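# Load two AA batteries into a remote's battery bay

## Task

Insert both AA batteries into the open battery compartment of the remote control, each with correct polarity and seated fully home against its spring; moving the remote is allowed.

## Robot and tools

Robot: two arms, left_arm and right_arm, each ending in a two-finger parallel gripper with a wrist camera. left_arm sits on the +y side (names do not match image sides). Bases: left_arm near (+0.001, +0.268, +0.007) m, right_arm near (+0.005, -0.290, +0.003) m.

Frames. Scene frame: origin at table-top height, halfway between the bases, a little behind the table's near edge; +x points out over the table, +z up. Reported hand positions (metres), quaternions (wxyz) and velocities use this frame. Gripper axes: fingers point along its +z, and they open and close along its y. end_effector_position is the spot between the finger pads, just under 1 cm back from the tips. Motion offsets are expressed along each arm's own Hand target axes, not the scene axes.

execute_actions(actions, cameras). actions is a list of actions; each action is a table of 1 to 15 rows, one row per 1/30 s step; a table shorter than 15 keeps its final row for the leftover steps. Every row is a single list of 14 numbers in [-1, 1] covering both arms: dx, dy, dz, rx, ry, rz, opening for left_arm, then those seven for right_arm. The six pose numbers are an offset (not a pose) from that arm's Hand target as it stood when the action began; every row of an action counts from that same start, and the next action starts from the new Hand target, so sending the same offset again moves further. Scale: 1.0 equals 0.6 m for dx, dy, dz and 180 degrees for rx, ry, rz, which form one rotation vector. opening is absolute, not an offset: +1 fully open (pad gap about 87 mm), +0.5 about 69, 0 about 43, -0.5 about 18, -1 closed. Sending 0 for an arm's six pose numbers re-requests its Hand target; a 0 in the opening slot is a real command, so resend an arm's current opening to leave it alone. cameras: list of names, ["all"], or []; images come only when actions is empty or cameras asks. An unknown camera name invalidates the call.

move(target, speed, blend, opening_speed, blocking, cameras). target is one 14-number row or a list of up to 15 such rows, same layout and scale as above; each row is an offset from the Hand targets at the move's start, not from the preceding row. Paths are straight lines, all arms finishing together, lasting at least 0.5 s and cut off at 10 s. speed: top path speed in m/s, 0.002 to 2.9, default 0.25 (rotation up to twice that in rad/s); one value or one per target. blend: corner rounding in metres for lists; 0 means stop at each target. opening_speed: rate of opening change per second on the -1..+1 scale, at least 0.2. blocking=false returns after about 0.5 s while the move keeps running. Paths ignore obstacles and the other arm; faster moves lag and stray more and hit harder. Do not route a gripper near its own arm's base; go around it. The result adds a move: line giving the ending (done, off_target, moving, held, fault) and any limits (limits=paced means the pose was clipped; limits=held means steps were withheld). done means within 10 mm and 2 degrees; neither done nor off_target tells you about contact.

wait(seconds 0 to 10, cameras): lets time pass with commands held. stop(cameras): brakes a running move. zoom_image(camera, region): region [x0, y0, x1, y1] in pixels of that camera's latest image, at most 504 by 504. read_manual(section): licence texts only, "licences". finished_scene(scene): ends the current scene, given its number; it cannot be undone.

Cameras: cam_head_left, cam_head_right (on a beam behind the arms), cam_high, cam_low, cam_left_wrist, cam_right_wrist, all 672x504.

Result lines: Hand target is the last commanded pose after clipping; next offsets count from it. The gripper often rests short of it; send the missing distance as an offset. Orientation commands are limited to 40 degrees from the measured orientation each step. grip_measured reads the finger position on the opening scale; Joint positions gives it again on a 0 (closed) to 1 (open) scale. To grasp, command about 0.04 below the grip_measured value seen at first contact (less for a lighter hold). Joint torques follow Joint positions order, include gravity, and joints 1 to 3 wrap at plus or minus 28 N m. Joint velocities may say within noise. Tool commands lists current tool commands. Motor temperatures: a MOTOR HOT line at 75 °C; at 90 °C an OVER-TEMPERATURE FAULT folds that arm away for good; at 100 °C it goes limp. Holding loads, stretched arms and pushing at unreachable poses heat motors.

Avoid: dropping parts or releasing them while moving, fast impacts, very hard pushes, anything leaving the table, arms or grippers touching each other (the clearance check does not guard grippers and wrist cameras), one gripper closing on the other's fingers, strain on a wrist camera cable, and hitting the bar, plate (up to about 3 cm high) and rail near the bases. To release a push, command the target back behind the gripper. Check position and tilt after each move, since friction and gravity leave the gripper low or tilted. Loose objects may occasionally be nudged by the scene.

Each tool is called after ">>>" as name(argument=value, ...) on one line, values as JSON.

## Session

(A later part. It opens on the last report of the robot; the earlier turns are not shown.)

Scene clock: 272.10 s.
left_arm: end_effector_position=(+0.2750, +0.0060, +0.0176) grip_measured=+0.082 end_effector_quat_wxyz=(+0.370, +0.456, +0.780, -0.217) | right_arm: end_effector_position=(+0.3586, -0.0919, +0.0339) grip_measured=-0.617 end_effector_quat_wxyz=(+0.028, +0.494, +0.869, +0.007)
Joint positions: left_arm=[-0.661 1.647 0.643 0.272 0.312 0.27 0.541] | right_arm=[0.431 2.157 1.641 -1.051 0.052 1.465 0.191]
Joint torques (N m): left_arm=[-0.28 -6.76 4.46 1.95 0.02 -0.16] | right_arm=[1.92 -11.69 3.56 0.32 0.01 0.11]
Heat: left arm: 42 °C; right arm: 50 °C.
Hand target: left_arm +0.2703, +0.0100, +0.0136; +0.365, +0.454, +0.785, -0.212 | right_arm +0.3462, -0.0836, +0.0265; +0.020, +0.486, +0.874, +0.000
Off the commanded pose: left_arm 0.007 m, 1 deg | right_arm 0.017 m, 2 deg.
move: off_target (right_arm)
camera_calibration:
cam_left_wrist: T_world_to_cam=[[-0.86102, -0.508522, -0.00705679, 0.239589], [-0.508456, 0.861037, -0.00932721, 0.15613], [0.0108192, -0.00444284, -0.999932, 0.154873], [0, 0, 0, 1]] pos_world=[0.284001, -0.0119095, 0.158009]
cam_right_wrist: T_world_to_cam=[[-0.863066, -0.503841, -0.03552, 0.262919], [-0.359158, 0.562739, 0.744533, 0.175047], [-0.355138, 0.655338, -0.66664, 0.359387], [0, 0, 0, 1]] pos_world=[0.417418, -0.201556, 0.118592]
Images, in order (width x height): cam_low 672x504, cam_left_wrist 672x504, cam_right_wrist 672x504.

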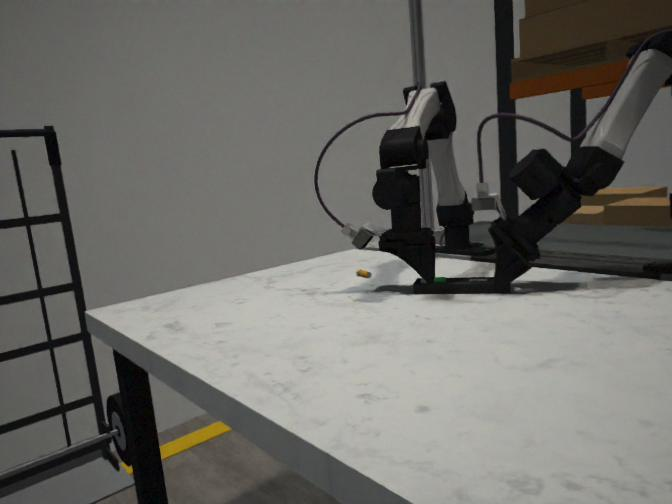

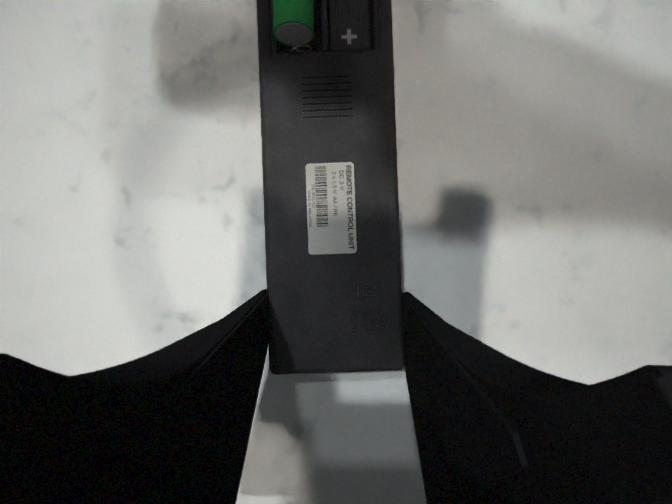

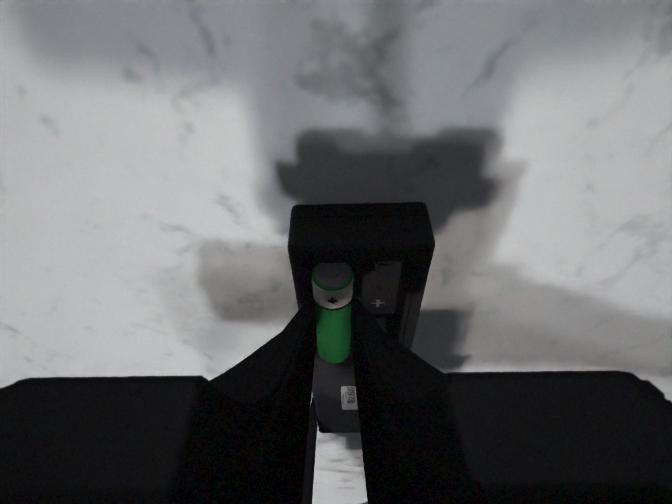

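>>> move(target=[[0,0,0,0,0,0,0.02,-0.002,-0.002,-0.04,0,0,0,-0.8]], speed=0.06, cameras=["cam_right_wrist","cam_low","cam_left_wrist"])

>>> zoom_image(camera="cam_left_wrist", region=[240, 0, 420, 100])

>>> zoom_image(camera="cam_low", region=[390, 235, 520, 305])

>>> zoom_image(camera="cam_right_wrist", region=[230, 180, 430, 380])

Scene clock: 275.13 s.
left_arm: end_effector_position=(+0.2750, +0.0060, +0.0176) grip_measured=+0.082 end_effector_quat_wxyz=(+0.370, +0.456, +0.780, -0.217) | right_arm: end_effector_position=(+0.3473, -0.0941, +0.0361) grip_measured=-0.617 end_effector_quat_wxyz=(+0.022, +0.492, +0.870, -0.014)
Joint positions: left_arm=[-0.661 1.647 0.643 0.272 0.312 0.27 0.541] | right_arm=[0.443 2.153 1.645 -1.102 0.064 1.473 0.191]
Joint torques (N m): left_arm=[-0.28 -6.76 4.45 1.95 0.02 -0.16] | right_arm=[1.02 -13.94 8.14 -0.04 -0.09 0.08]
Heat: left arm: 42 °C; right arm: 50 °C.
Hand target: left_arm +0.2703, +0.0100, +0.0136; +0.365, +0.454, +0.785, -0.212 | right_arm +0.3449, -0.0848, +0.0504; +0.020, +0.486, +0.874, +0.000
Off the commanded pose: left_arm 0.007 m, 1 deg | right_arm 0.017 m, 2 deg.
move: off_target (right_arm)
camera_calibration:
cam_left_wrist: T_world_to_cam=[[-0.86102, -0.508522, -0.00705679, 0.239589], [-0.508456, 0.861037, -0.00932721, 0.15613], [0.0108192, -0.00444284, -0.999932, 0.154873], [0, 0, 0, 1]] pos_world=[0.284001, -0.0119095, 0.158009]
cam_right_wrist: T_world_to_cam=[[-0.861038, -0.508489, 0.00724168, 0.249468], [-0.337996, 0.582862, 0.738939, 0.165329], [-0.379963, 0.633807, -0.673734, 0.365172], [0, 0, 0, 1]] pos_world=[0.409434, -0.20096, 0.122054]
Images, in order (width x height): cam_low 672x504, cam_left_wrist 672x504, cam_right_wrist 672x504.

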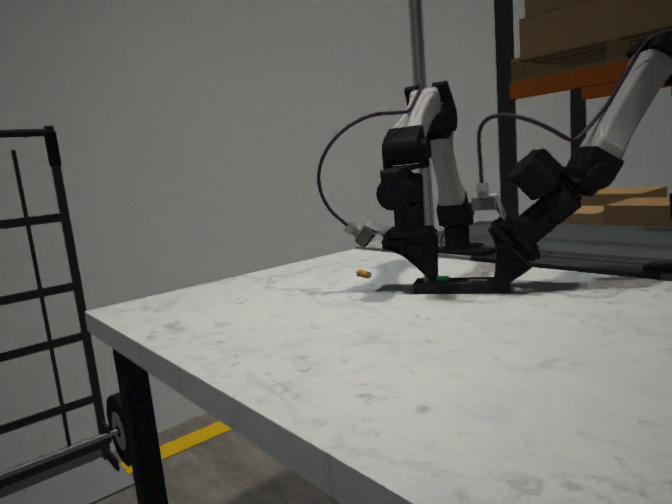

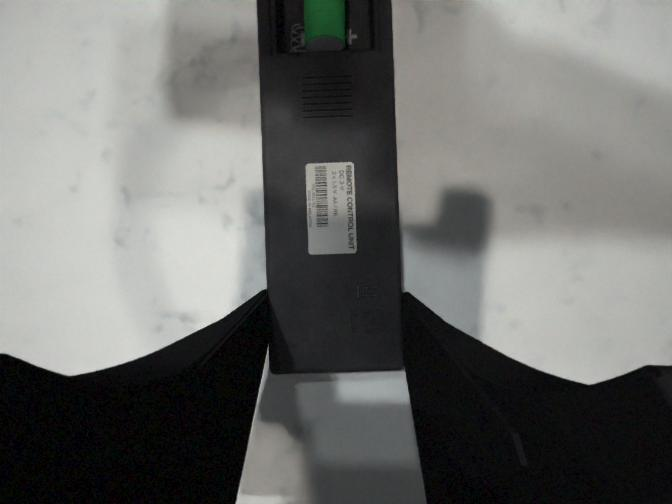

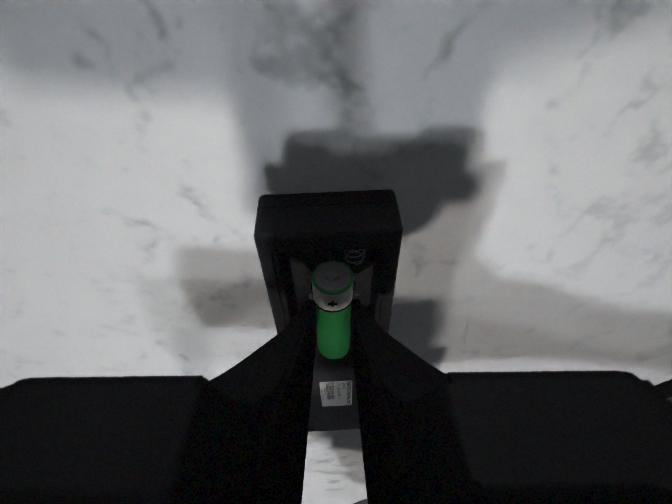

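Scaled by 2.800 from the camera's 672x504 image, which has a finer 960x720 frame.

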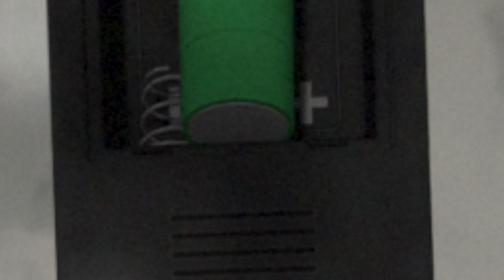

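Scaled by 3.877 from the camera's 672x504 image, which has a finer 960x720 frame.

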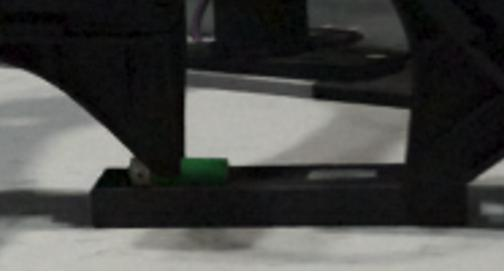

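Scaled by 2.520 from the camera's 672x504 image, which has a finer 960x720 frame.

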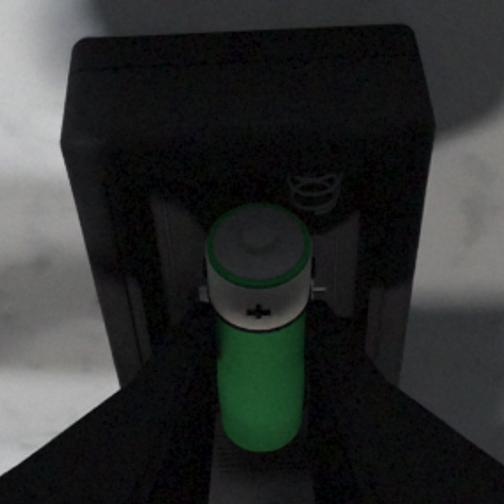

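>>> move(target=[[0,0,0,0,0,0,0.02,-0.0107,0.014,-0.129,-0.005,-0.069,0,-0.8],[0,0,0,0,0,0,0.02,-0.0057,0.014,-0.006,-0.005,-0.069,0,-0.8]], speed=0.1, cameras=["cam_right_wrist","cam_low","cam_left_wrist"])

>>> zoom_image(camera="cam_left_wrist", region=[240, 0, 420, 100])

>>> zoom_image(camera="cam_low", region=[390, 235, 520, 305])

>>> zoom_image(camera="cam_right_wrist", region=[230, 180, 430, 380])

Scene clock: 281.13 s.
left_arm: end_effector_position=(+0.2750, +0.0060, +0.0176) grip_measured=+0.082 end_effector_quat_wxyz=(+0.370, +0.456, +0.780, -0.217) | right_arm: end_effector_position=(+0.3521, -0.0846, +0.0543) grip_measured=-0.617 end_effector_quat_wxyz=(+0.108, +0.483, +0.868, -0.048)
Joint positions: left_arm=[-0.661 1.647 0.643 0.272 0.312 0.27 0.541] | right_arm=[0.539 2.143 1.714 -1.16 0.245 1.552 0.191]
Joint torques (N m): left_arm=[-0.28 -6.78 4.46 1.95 0.02 -0.16] | right_arm=[0.38 -12.26 5.45 0.38 0.3 0.12]
Heat: left arm: 42 °C; right arm: 51 °C.
Hand target: left_arm +0.2703, +0.0100, +0.0136; +0.365, +0.454, +0.785, -0.212 | right_arm +0.3538, -0.0833, +0.0544; +0.118, +0.483, +0.866, -0.045
Off the commanded pose: left_arm 0.007 m, 1 deg | right_arm 0.002 m, 1 deg.
move: done
camera_calibration:
cam_left_wrist: T_world_to_cam=[[-0.86102, -0.508522, -0.00705679, 0.239589], [-0.508456, 0.861037, -0.00932721, 0.15613], [0.0108192, -0.00444284, -0.999932, 0.154873], [0, 0, 0, 1]] pos_world=[0.284001, -0.0119095, 0.158009]
cam_right_wrist: T_world_to_cam=[[-0.853225, -0.52127, -0.0168469, 0.255785], [-0.424679, 0.675647, 0.602618, 0.193767], [-0.302744, 0.521323, -0.797852, 0.343312], [0, 0, 0, 1]] pos_world=[0.404467, -0.176562, 0.161454]
Images, in order (width x height): cam_low 672x504, cam_left_wrist 672x504, cam_right_wrist 672x504.

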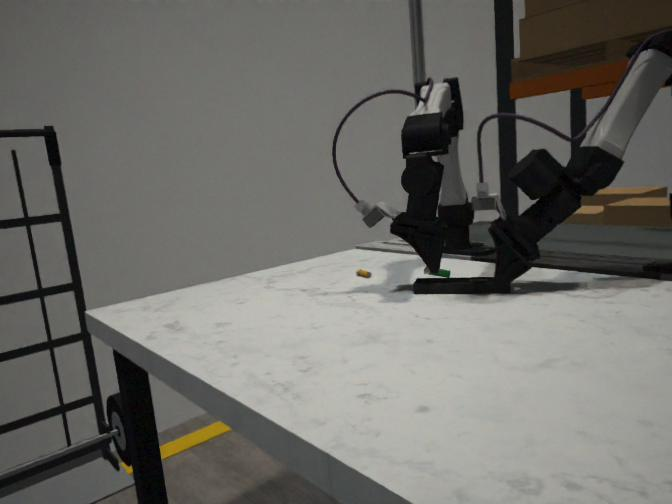

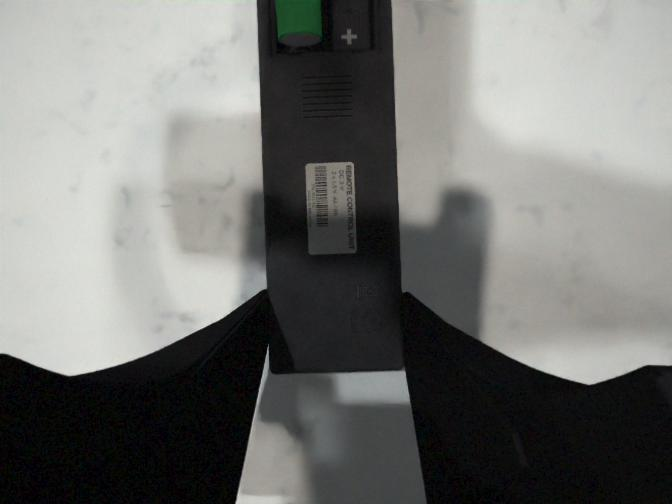

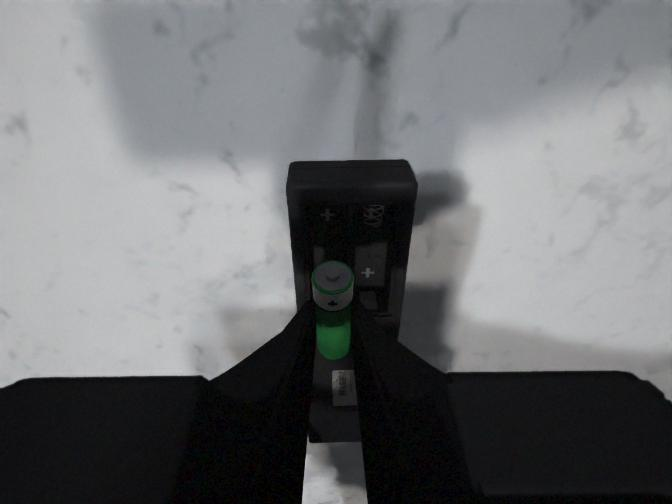

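Scaled by 2.800 from the camera's 672x504 image, which has a finer 960x720 frame.

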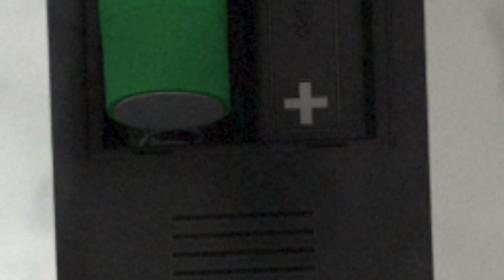

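Scaled by 3.877 from the camera's 672x504 image, which has a finer 960x720 frame.

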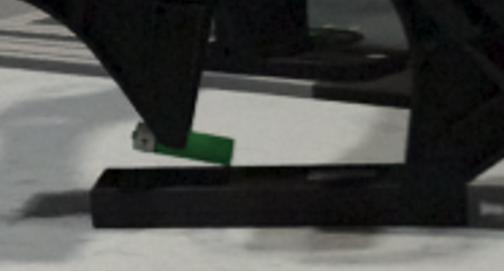

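Scaled by 2.520 from the camera's 672x504 image, which has a finer 960x720 frame.

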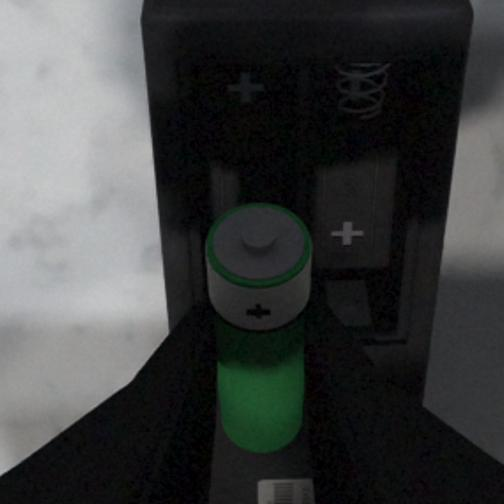

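>>> move(target=[[0,0,0,0,0,0,0.35,0,0,0,0,0,0,-0.8],[0.0165,0,-0.0197,0,0,0,0.35,0,0,0,0,0,0,-0.8],[0.0165,0,-0.0197,0,0,0,0.0,0,0,0,0,0,0,-0.8]], speed=0.06, opening_speed=0.5, cameras=["cam_right_wrist","cam_low","cam_left_wrist"])

>>> zoom_image(camera="cam_left_wrist", region=[240, 0, 420, 100])

>>> zoom_image(camera="cam_low", region=[350, 150, 560, 310])

Scene clock: 285.53 s.
left_arm: end_effector_position=(+0.2657, +0.0190, +0.0130) grip_measured=+0.076 end_effector_quat_wxyz=(+0.366, +0.453, +0.785, -0.212) | right_arm: end_effector_position=(+0.3522, -0.0845, +0.0543) grip_measured=-0.617 end_effector_quat_wxyz=(+0.108, +0.483, +0.868, -0.048)
Joint positions: left_arm=[-0.65 1.607 0.588 0.273 0.309 0.274 0.538] | right_arm=[0.539 2.143 1.714 -1.159 0.245 1.552 0.191]
Joint torques (N m): left_arm=[0.83 -7.39 4.59 1.88 0.24 -0.05] | right_arm=[0.43 -12.26 5.53 0.34 0.26 0.12]
Heat: left arm: 42 °C; right arm: 51 °C.
Hand target: left_arm +0.2627, +0.0234, +0.0136; +0.365, +0.454, +0.785, -0.212 | right_arm +0.3538, -0.0832, +0.0544; +0.118, +0.483, +0.866, -0.045
Off the commanded pose: left_arm 0.005 m, 0 deg | right_arm 0.002 m, 1 deg.
move: done
camera_calibration:
cam_left_wrist: T_world_to_cam=[[-0.855508, -0.517742, -0.0070423, 0.23686], [-0.517776, 0.855504, 0.00452697, 0.14254], [0.00368091, 0.0075192, -0.999965, 0.152179], [0, 0, 0, 1]] pos_world=[0.27588, -0.000455609, 0.153197]
cam_right_wrist: T_world_to_cam=[[-0.853203, -0.521282, -0.017582, 0.255976], [-0.425057, 0.675381, 0.60265, 0.19391], [-0.302276, 0.521657, -0.797812, 0.343205], [0, 0, 0, 1]] pos_world=[0.404565, -0.176563, 0.161453]
Images, in order (width x height): cam_low 672x504, cam_left_wrist 672x504, cam_right_wrist 672x504.

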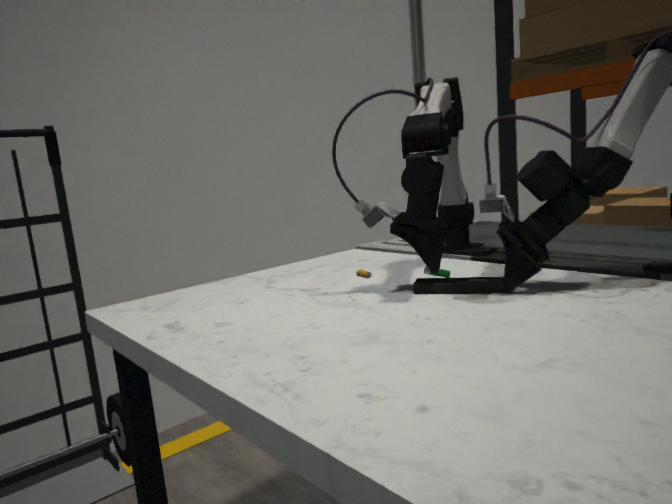

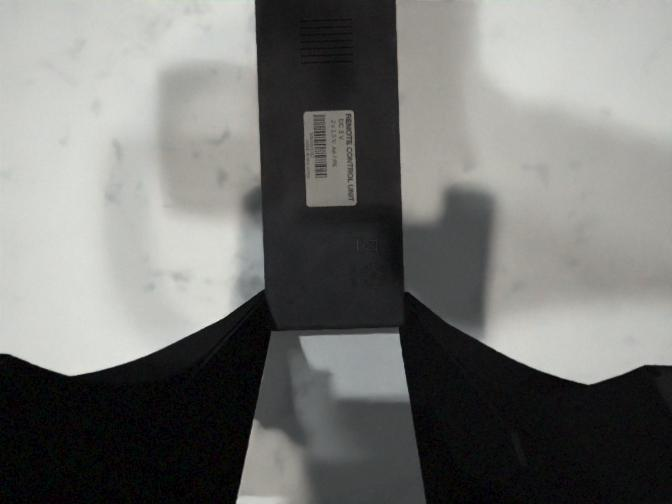

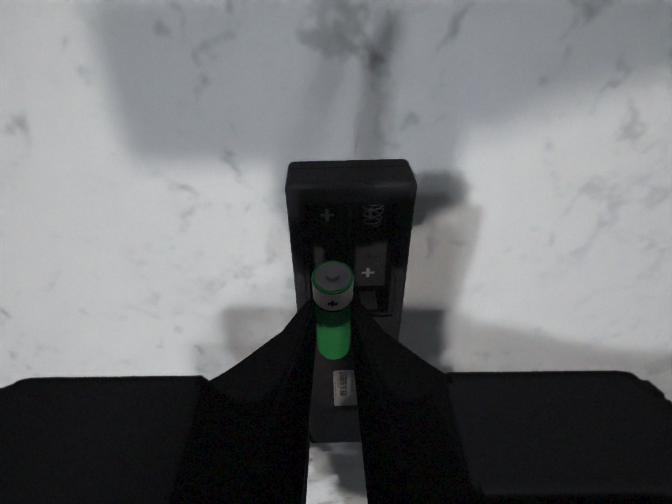

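Scaled by 2.800 from the camera's 672x504 image, which has a finer 960x720 frame.

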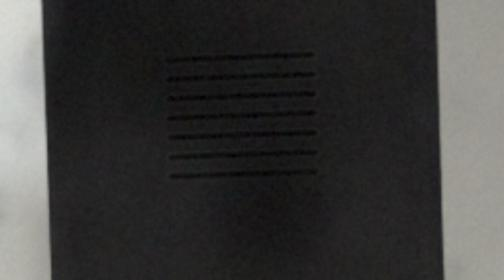

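Scaled by 2.400 from the camera's 672x504 image, which has a finer 960x720 frame.

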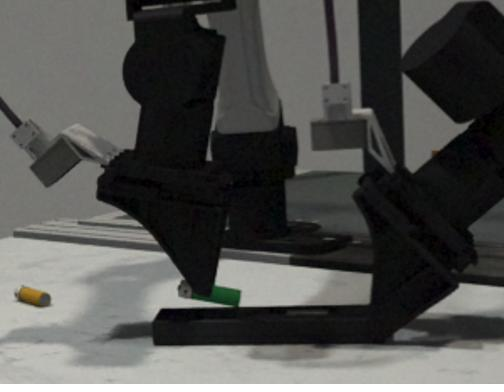

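>>> move(target=[[0,0,0,0,0,0,0.0,-0.045,0.0025,-0.117,0,-0.056,0,-0.8],[0,0,0,0,0,0,0.0,-0.012,0.0025,0.0033,0,-0.056,0,-0.8]], speed=0.1, cameras=["cam_right_wrist","cam_low"])

>>> zoom_image(camera="cam_low", region=[390, 235, 520, 305])

>>> zoom_image(camera="cam_right_wrist", region=[230, 180, 430, 380])

Scene clock: 289.90 s.
left_arm: end_effector_position=(+0.2657, +0.0190, +0.0130) grip_measured=+0.076 end_effector_quat_wxyz=(+0.366, +0.453, +0.785, -0.212) | right_arm: end_effector_position=(+0.3578, -0.0908, +0.0587) grip_measured=-0.617 end_effector_quat_wxyz=(+0.185, +0.479, +0.854, -0.086)
Joint positions: left_arm=[-0.65 1.607 0.588 0.273 0.309 0.274 0.538] | right_arm=[0.596 2.147 1.726 -1.18 0.418 1.616 0.191]
Joint velocities: left_arm=[within noise] | right_arm=[0.002 -0.007 0.002 -0.022 -0.154 -0.051 -0.002]
Joint torques (N m): left_arm=[0.81 -7.41 4.57 1.88 0.24 -0.05] | right_arm=[0.61 -11.07 5.64 0.34 0.37 0.11]
Heat: left arm: 42 °C; right arm: 50 °C.
Hand target: left_arm +0.2627, +0.0234, +0.0136; +0.365, +0.454, +0.785, -0.212 | right_arm +0.3590, -0.0889, +0.0542; +0.194, +0.477, +0.853, -0.088
Off the commanded pose: left_arm 0.005 m, 0 deg | right_arm 0.005 m, 1 deg.
move: done
camera_calibration:
cam_right_wrist: T_world_to_cam=[[-0.854525, -0.518642, -0.0282217, 0.258923], [-0.47303, 0.754629, 0.454728, 0.230854], [-0.214544, 0.401926, -0.890183, 0.314773], [0, 0, 0, 1]] pos_world=[0.397989, -0.166436, 0.182537]
Images, in order (width x height): cam_low 672x504, cam_right_wrist 672x504.

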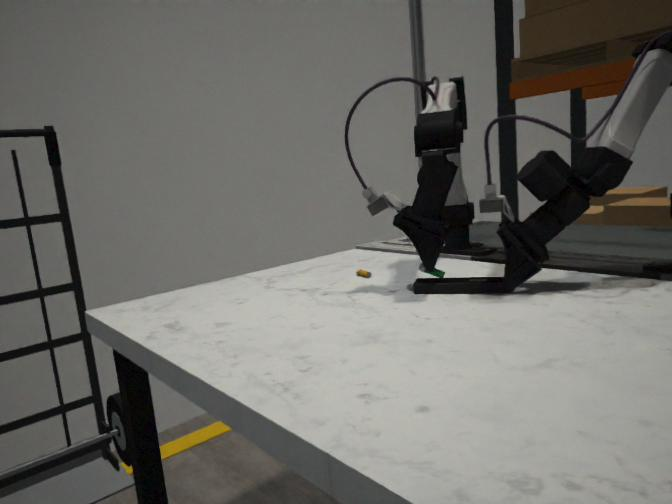

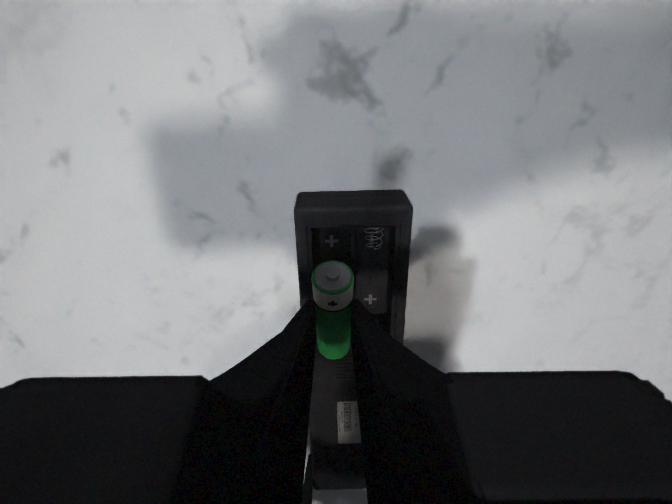

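Scaled by 3.877 from the camera's 672x504 image, which has a finer 960x720 frame.

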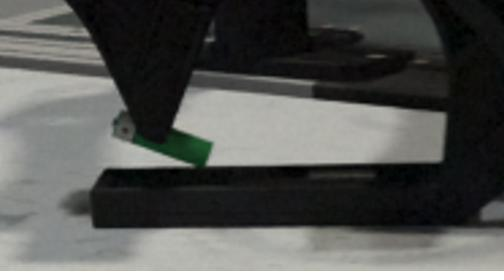

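Scaled by 2.520 from the camera's 672x504 image, which has a finer 960x720 frame.

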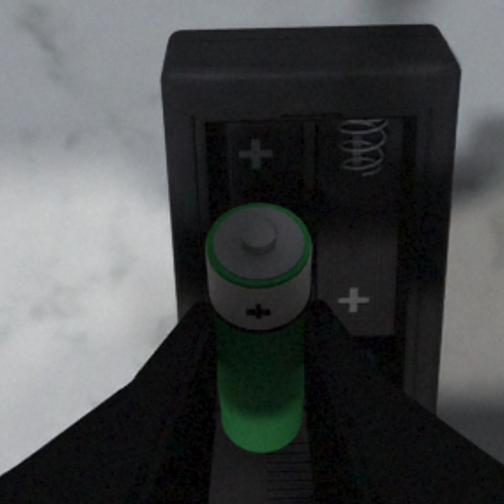

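>>> move(target=[0,0,0,0,0,0,0.0,0.0145,-0.0005,0.0342,0,0,0,-0.8], speed=0.05, cameras=["cam_right_wrist","cam_low"])

>>> zoom_image(camera="cam_low", region=[390, 235, 520, 305])

>>> zoom_image(camera="cam_right_wrist", region=[230, 180, 430, 380])

Scene clock: 292.57 s.
left_arm: end_effector_position=(+0.2659, +0.0192, +0.0130) grip_measured=+0.076 end_effector_quat_wxyz=(+0.366, +0.453, +0.785, -0.211) | right_arm: end_effector_position=(+0.3546, -0.0930, +0.0426) grip_measured=-0.617 end_effector_quat_wxyz=(+0.183, +0.477, +0.855, -0.092)
Joint positions: left_arm=[-0.65 1.607 0.588 0.273 0.308 0.274 0.538] | right_arm=[0.596 2.155 1.672 -1.131 0.419 1.616 0.191]
Joint torques (N m): left_arm=[0.79 -7.41 4.57 1.88 0.24 -0.05] | right_arm=[0.44 -9.98 4.94 0.61 0.35 0.13]
Heat: left arm: 42 °C; right arm: 50 °C.
Hand target: left_arm +0.2627, +0.0234, +0.0136; +0.365, +0.454, +0.785, -0.211 | right_arm +0.3597, -0.0891, +0.0319; +0.194, +0.477, +0.853, -0.088
Off the commanded pose: left_arm 0.005 m, 0 deg | right_arm 0.012 m, 1 deg.
move: off_target (right_arm)
camera_calibration:
cam_right_wrist: T_world_to_cam=[[-0.854733, -0.518805, -0.0165105, 0.254099], [-0.468799, 0.757912, 0.453649, 0.237238], [-0.222842, 0.395489, -0.891028, 0.302996], [0, 0, 0, 1]] pos_world=[0.395924, -0.167809, 0.16655]
Images, in order (width x height): cam_low 672x504, cam_right_wrist 672x504.

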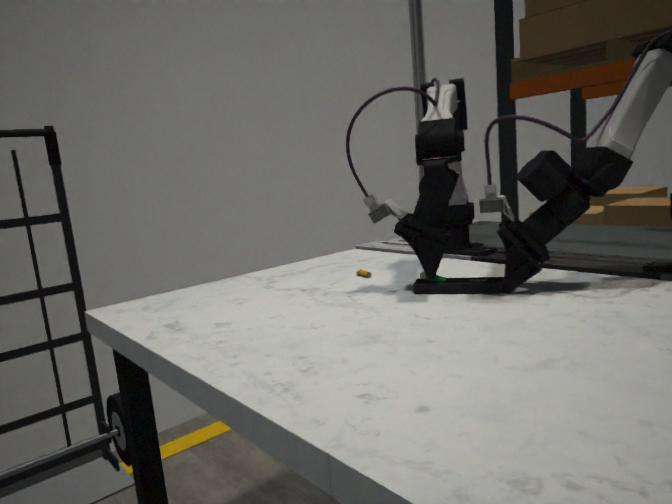

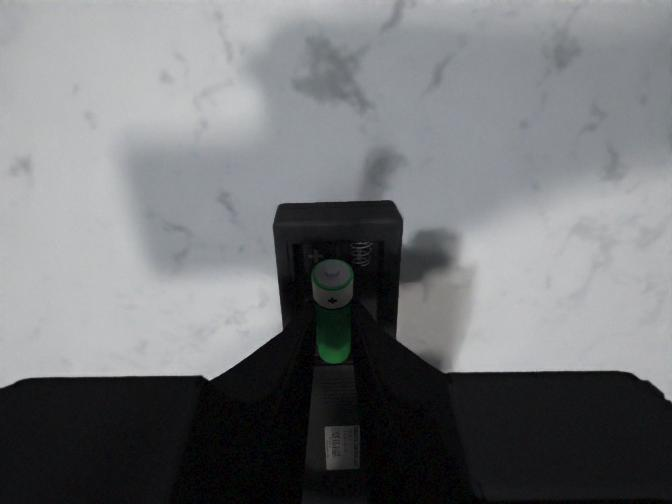

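Scaled by 3.877 from the camera's 672x504 image, which has a finer 960x720 frame.

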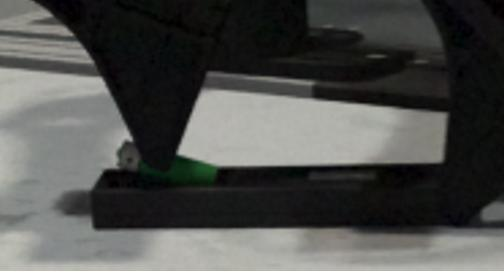

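Scaled by 2.520 from the camera's 672x504 image, which has a finer 960x720 frame.

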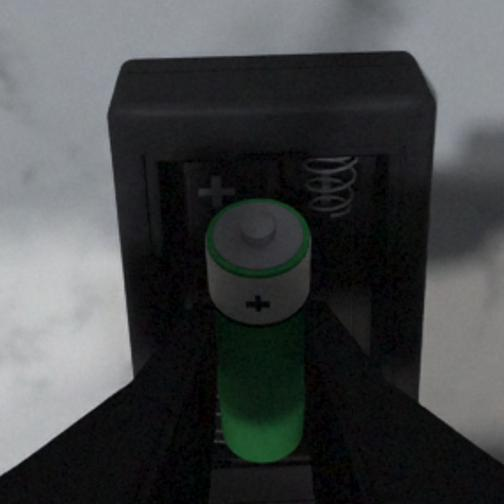

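>>> move(target=[[0,0,0,0,0,0,0.0,-0.063,0,-0.136,0,0,0,-0.8],[0,0,0,0,0,0,0.0,0.0017,0,0.0036,0,0,0,-0.8]], speed=0.08, cameras=["cam_right_wrist","cam_low"])

>>> zoom_image(camera="cam_low", region=[390, 235, 520, 305])

>>> zoom_image(camera="cam_right_wrist", region=[230, 180, 430, 380])

Scene clock: 298.17 s.
left_arm: end_effector_position=(+0.2659, +0.0192, +0.0130) grip_measured=+0.076 end_effector_quat_wxyz=(+0.366, +0.453, +0.785, -0.211) | right_arm: end_effector_position=(+0.3542, -0.0941, +0.0405) grip_measured=-0.617 end_effector_quat_wxyz=(+0.184, +0.477, +0.854, -0.094)
Joint positions: left_arm=[-0.65 1.607 0.588 0.273 0.308 0.274 0.538] | right_arm=[0.596 2.157 1.666 -1.127 0.423 1.616 0.191]
Joint torques (N m): left_arm=[0.8 -7.41 4.57 1.88 0.24 -0.05] | right_arm=[0.49 -9.89 4.82 0.67 0.33 0.13]
Heat: left arm: 42 °C; right arm: 50 °C.
Hand target: left_arm +0.2627, +0.0234, +0.0136; +0.365, +0.454, +0.785, -0.211 | right_arm +0.3598, -0.0890, +0.0296; +0.194, +0.477, +0.852, -0.088
Off the commanded pose: left_arm 0.005 m, 0 deg | right_arm 0.013 m, 1 deg.
move: off_target (right_arm)
camera_calibration:
cam_right_wrist: T_world_to_cam=[[-0.854704, -0.518956, -0.0128581, 0.252982], [-0.468473, 0.760415, 0.44978, 0.239084], [-0.223638, 0.390452, -0.893047, 0.301372], [0, 0, 0, 1]] pos_world=[0.395628, -0.168188, 0.164858]
Images, in order (width x height): cam_low 672x504, cam_right_wrist 672x504.

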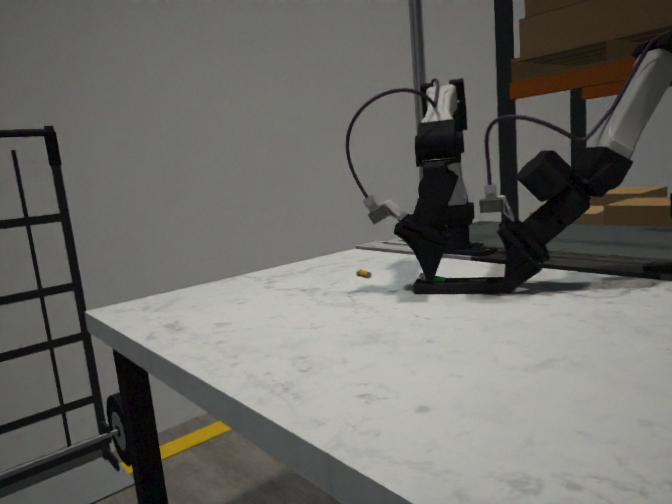

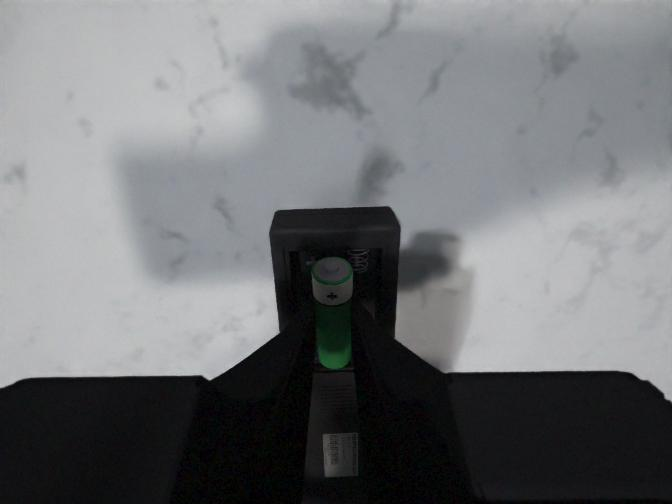

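Scaled by 3.877 from the camera's 672x504 image, which has a finer 960x720 frame.

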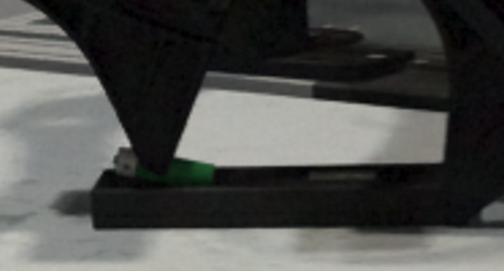

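Scaled by 2.520 from the camera's 672x504 image, which has a finer 960x720 frame.

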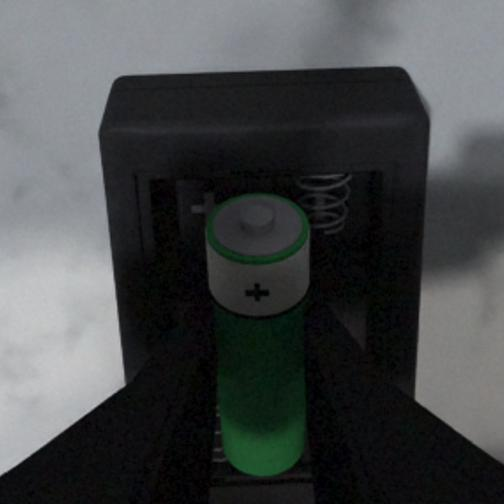

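>>> move(target=[[0,0,0,0,0,0,0.0,-0.072,0.0025,-0.132,0,0,0,-0.8],[0,0,0,0,0,0,0.0,-0.0143,0.0025,-0.0083,0,0,0,-0.8]], speed=0.08, cameras=["cam_right_wrist","cam_low"])

>>> zoom_image(camera="cam_low", region=[390, 235, 520, 305])

>>> zoom_image(camera="cam_right_wrist", region=[230, 180, 430, 380])

Scene clock: 302.83 s.
left_arm: end_effector_position=(+0.2659, +0.0192, +0.0130) grip_measured=+0.076 end_effector_quat_wxyz=(+0.366, +0.453, +0.785, -0.211) | right_arm: end_effector_position=(+0.3564, -0.0927, +0.0433) grip_measured=-0.617 end_effector_quat_wxyz=(+0.185, +0.474, +0.856, -0.093)
Joint positions: left_arm=[-0.65 1.607 0.588 0.273 0.308 0.274 0.538] | right_arm=[0.596 2.161 1.685 -1.137 0.423 1.608 0.191]
Joint torques (N m): left_arm=[0.77 -7.41 4.59 1.88 0.24 -0.05] | right_arm=[-0.68 -10.82 5.52 0.49 0.34 0.05]
Heat: left arm: 42 °C; right arm: 51 °C.
Hand target: left_arm +0.2627, +0.0234, +0.0136; +0.365, +0.454, +0.785, -0.211 | right_arm +0.3638, -0.0933, +0.0377; +0.194, +0.477, +0.853, -0.088
Off the commanded pose: left_arm 0.005 m, 0 deg | right_arm 0.009 m, 1 deg.
move: done
camera_calibration:
cam_right_wrist: T_world_to_cam=[[-0.851072, -0.524862, -0.0139692, 0.253743], [-0.474165, 0.756896, 0.449752, 0.23947], [-0.225484, 0.389395, -0.893044, 0.304368], [0, 0, 0, 1]] pos_world=[0.398132, -0.166593, 0.167656]
Images, in order (width x height): cam_low 672x504, cam_right_wrist 672x504.

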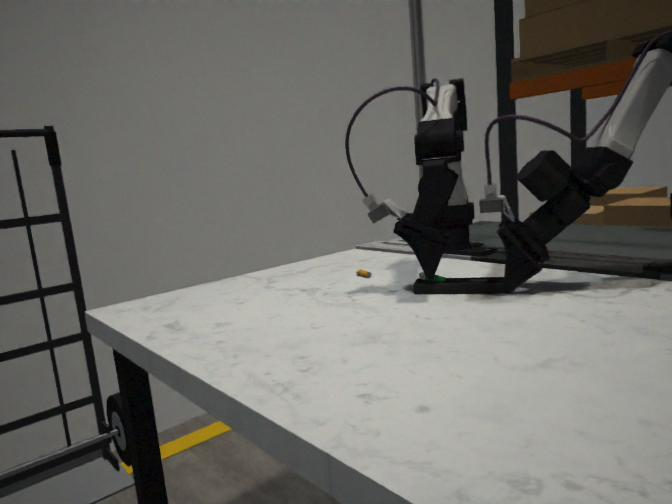

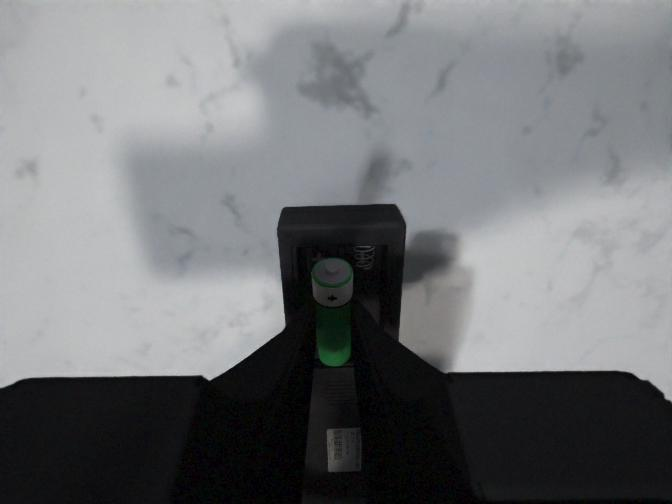

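Scaled by 3.877 from the camera's 672x504 image, which has a finer 960x720 frame.

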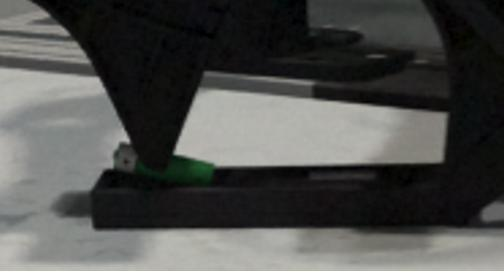

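Scaled by 2.520 from the camera's 672x504 image, which has a finer 960x720 frame.

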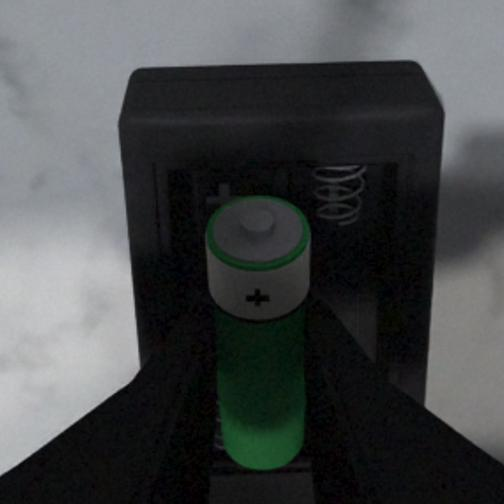

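>>> move(target=[[0,0,0,0,0,0,0.0,-0.063,0.0075,-0.13,0,0,0,-0.8],[0,0,0,0,0,0,0.0,-0.009,0.0075,-0.004,0,0,0,-0.8]], speed=0.08, cameras=["cam_right_wrist","cam_low"])

>>> zoom_image(camera="cam_low", region=[390, 235, 520, 305])

>>> zoom_image(camera="cam_right_wrist", region=[230, 180, 430, 380])

Scene clock: 308.87 s.
left_arm: end_effector_position=(+0.2659, +0.0192, +0.0130) grip_measured=+0.076 end_effector_quat_wxyz=(+0.366, +0.453, +0.785, -0.211) | right_arm: end_effector_position=(+0.3643, -0.0918, +0.0462) grip_measured=-0.617 end_effector_quat_wxyz=(+0.187, +0.476, +0.855, -0.089)
Joint positions: left_arm=[-0.65 1.607 0.588 0.273 0.308 0.274 0.538] | right_arm=[0.587 2.177 1.72 -1.144 0.423 1.6 0.191]
Joint torques (N m): left_arm=[0.79 -7.39 4.57 1.88 0.24 -0.05] | right_arm=[-0.62 -11.29 5.6 0.43 0.35 0.02]
Heat: left arm: 42 °C; right arm: 52 °C.
Hand target: left_arm +0.2627, +0.0234, +0.0136; +0.365, +0.454, +0.785, -0.211 | right_arm +0.3696, -0.0943, +0.0422; +0.194, +0.477, +0.852, -0.088
Off the commanded pose: left_arm 0.005 m, 0 deg | right_arm 0.007 m, 1 deg.
move: done
camera_calibration:
cam_right_wrist: T_world_to_cam=[[-0.852063, -0.52288, -0.0241776, 0.262053], [-0.476234, 0.755226, 0.450373, 0.241819], [-0.217231, 0.39526, -0.892513, 0.305898], [0, 0, 0, 1]] pos_world=[0.404899, -0.166515, 0.170445]
Images, in order (width x height): cam_low 672x504, cam_right_wrist 672x504.

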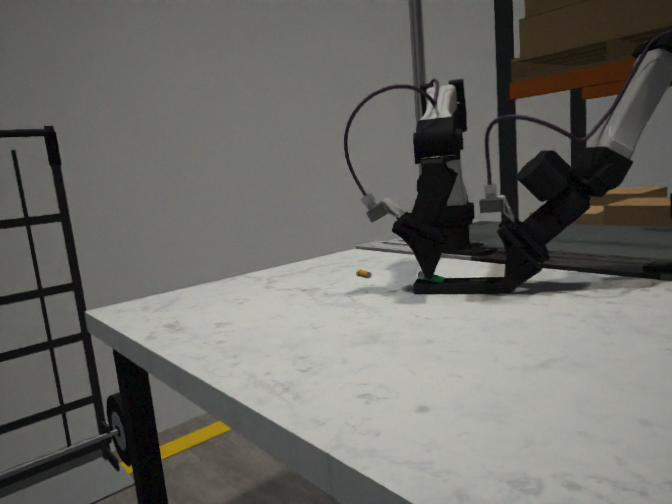

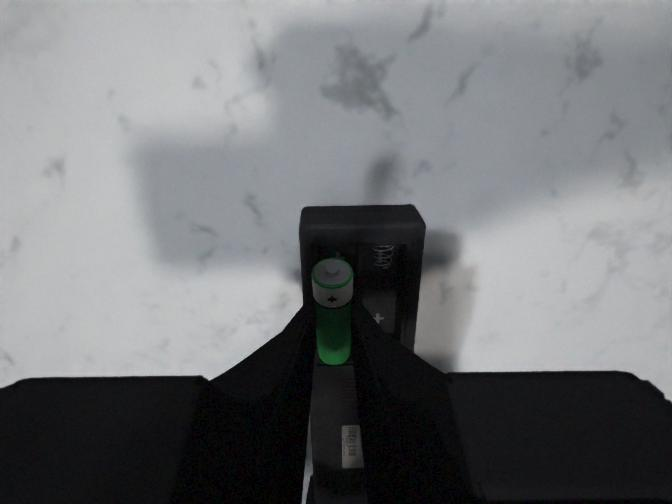

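Scaled by 3.877 from the camera's 672x504 image, which has a finer 960x720 frame.

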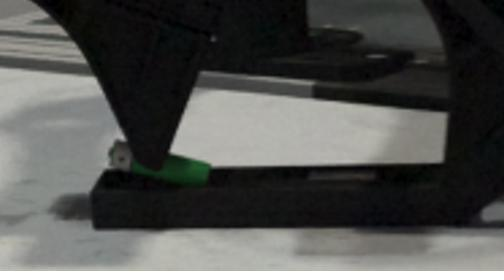

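Scaled by 2.520 from the camera's 672x504 image, which has a finer 960x720 frame.

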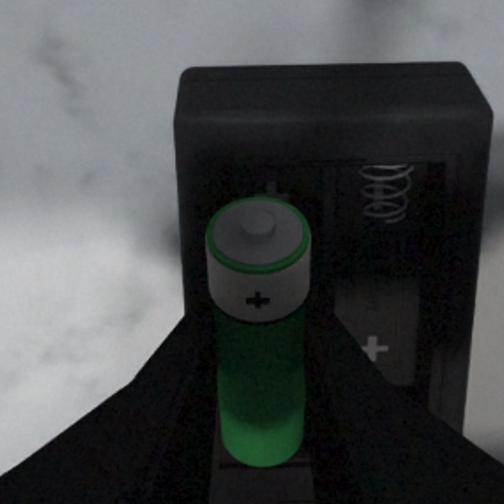

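>>> move(target=[0,0,0,0,0,0,0.0,0.0098,0,0.0212,0,0,0,-0.8], speed=0.08, cameras=["cam_right_wrist","cam_low"])

>>> zoom_image(camera="cam_low", region=[390, 235, 520, 305])

>>> zoom_image(camera="cam_right_wrist", region=[230, 180, 430, 380])

Scene clock: 311.10 s.
left_arm: end_effector_position=(+0.2659, +0.0192, +0.0130) grip_measured=+0.076 end_effector_quat_wxyz=(+0.366, +0.453, +0.785, -0.211) | right_arm: end_effector_position=(+0.3640, -0.0921, +0.0397) grip_measured=-0.617 end_effector_quat_wxyz=(+0.188, +0.474, +0.856, -0.088)
Joint positions: left_arm=[-0.65 1.607 0.588 0.273 0.308 0.274 0.538] | right_arm=[0.587 2.177 1.694 -1.113 0.424 1.596 0.191]
Joint torques (N m): left_arm=[0.79 -7.41 4.59 1.88 0.24 -0.05] | right_arm=[-0.55 -10.18 4.72 0.61 0.34 0.04]
Heat: left arm: 42 °C; right arm: 52 °C.
Hand target: left_arm +0.2627, +0.0234, +0.0136; +0.365, +0.454, +0.785, -0.211 | right_arm +0.3699, -0.0939, +0.0282; +0.194, +0.477, +0.853, -0.088
Off the commanded pose: left_arm 0.005 m, 0 deg | right_arm 0.013 m, 1 deg.
move: off_target (right_arm)
camera_calibration:
cam_right_wrist: T_world_to_cam=[[-0.849841, -0.526371, -0.0265274, 0.260522], [-0.480414, 0.752981, 0.449691, 0.246189], [-0.216729, 0.39491, -0.89279, 0.300004], [0, 0, 0, 1]] pos_world=[0.404695, -0.166719, 0.164043]
Images, in order (width x height): cam_low 672x504, cam_right_wrist 672x504.

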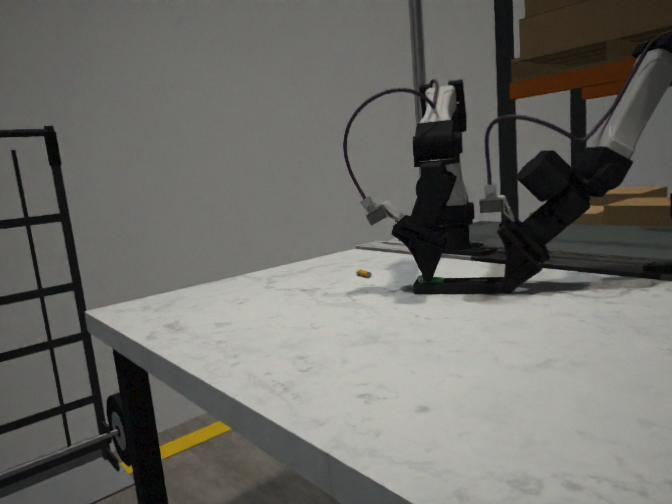

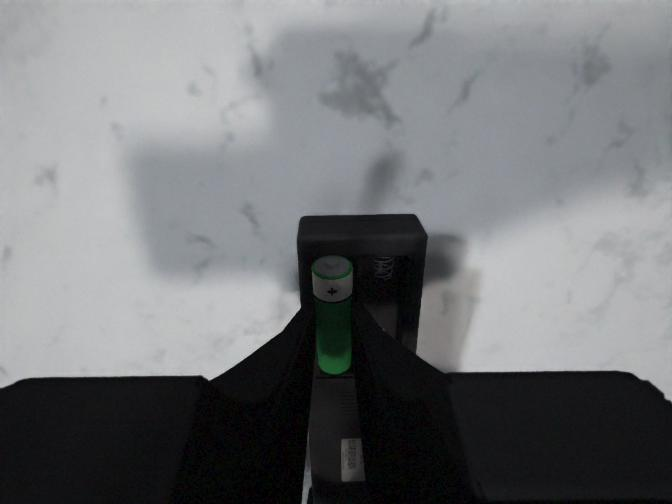

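Scaled by 3.877 from the camera's 672x504 image, which has a finer 960x720 frame.

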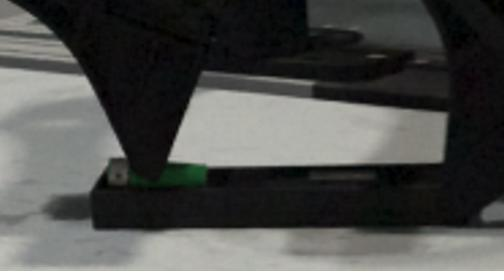

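Scaled by 2.520 from the camera's 672x504 image, which has a finer 960x720 frame.

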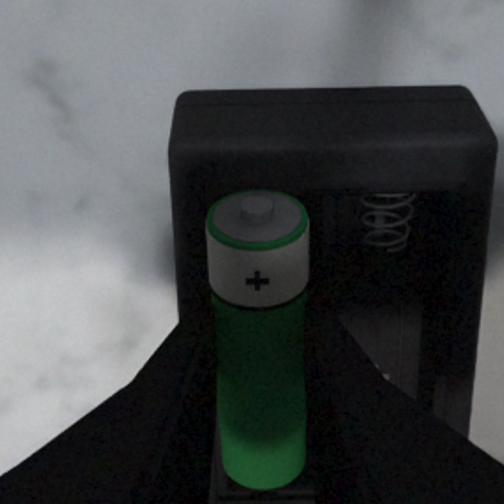

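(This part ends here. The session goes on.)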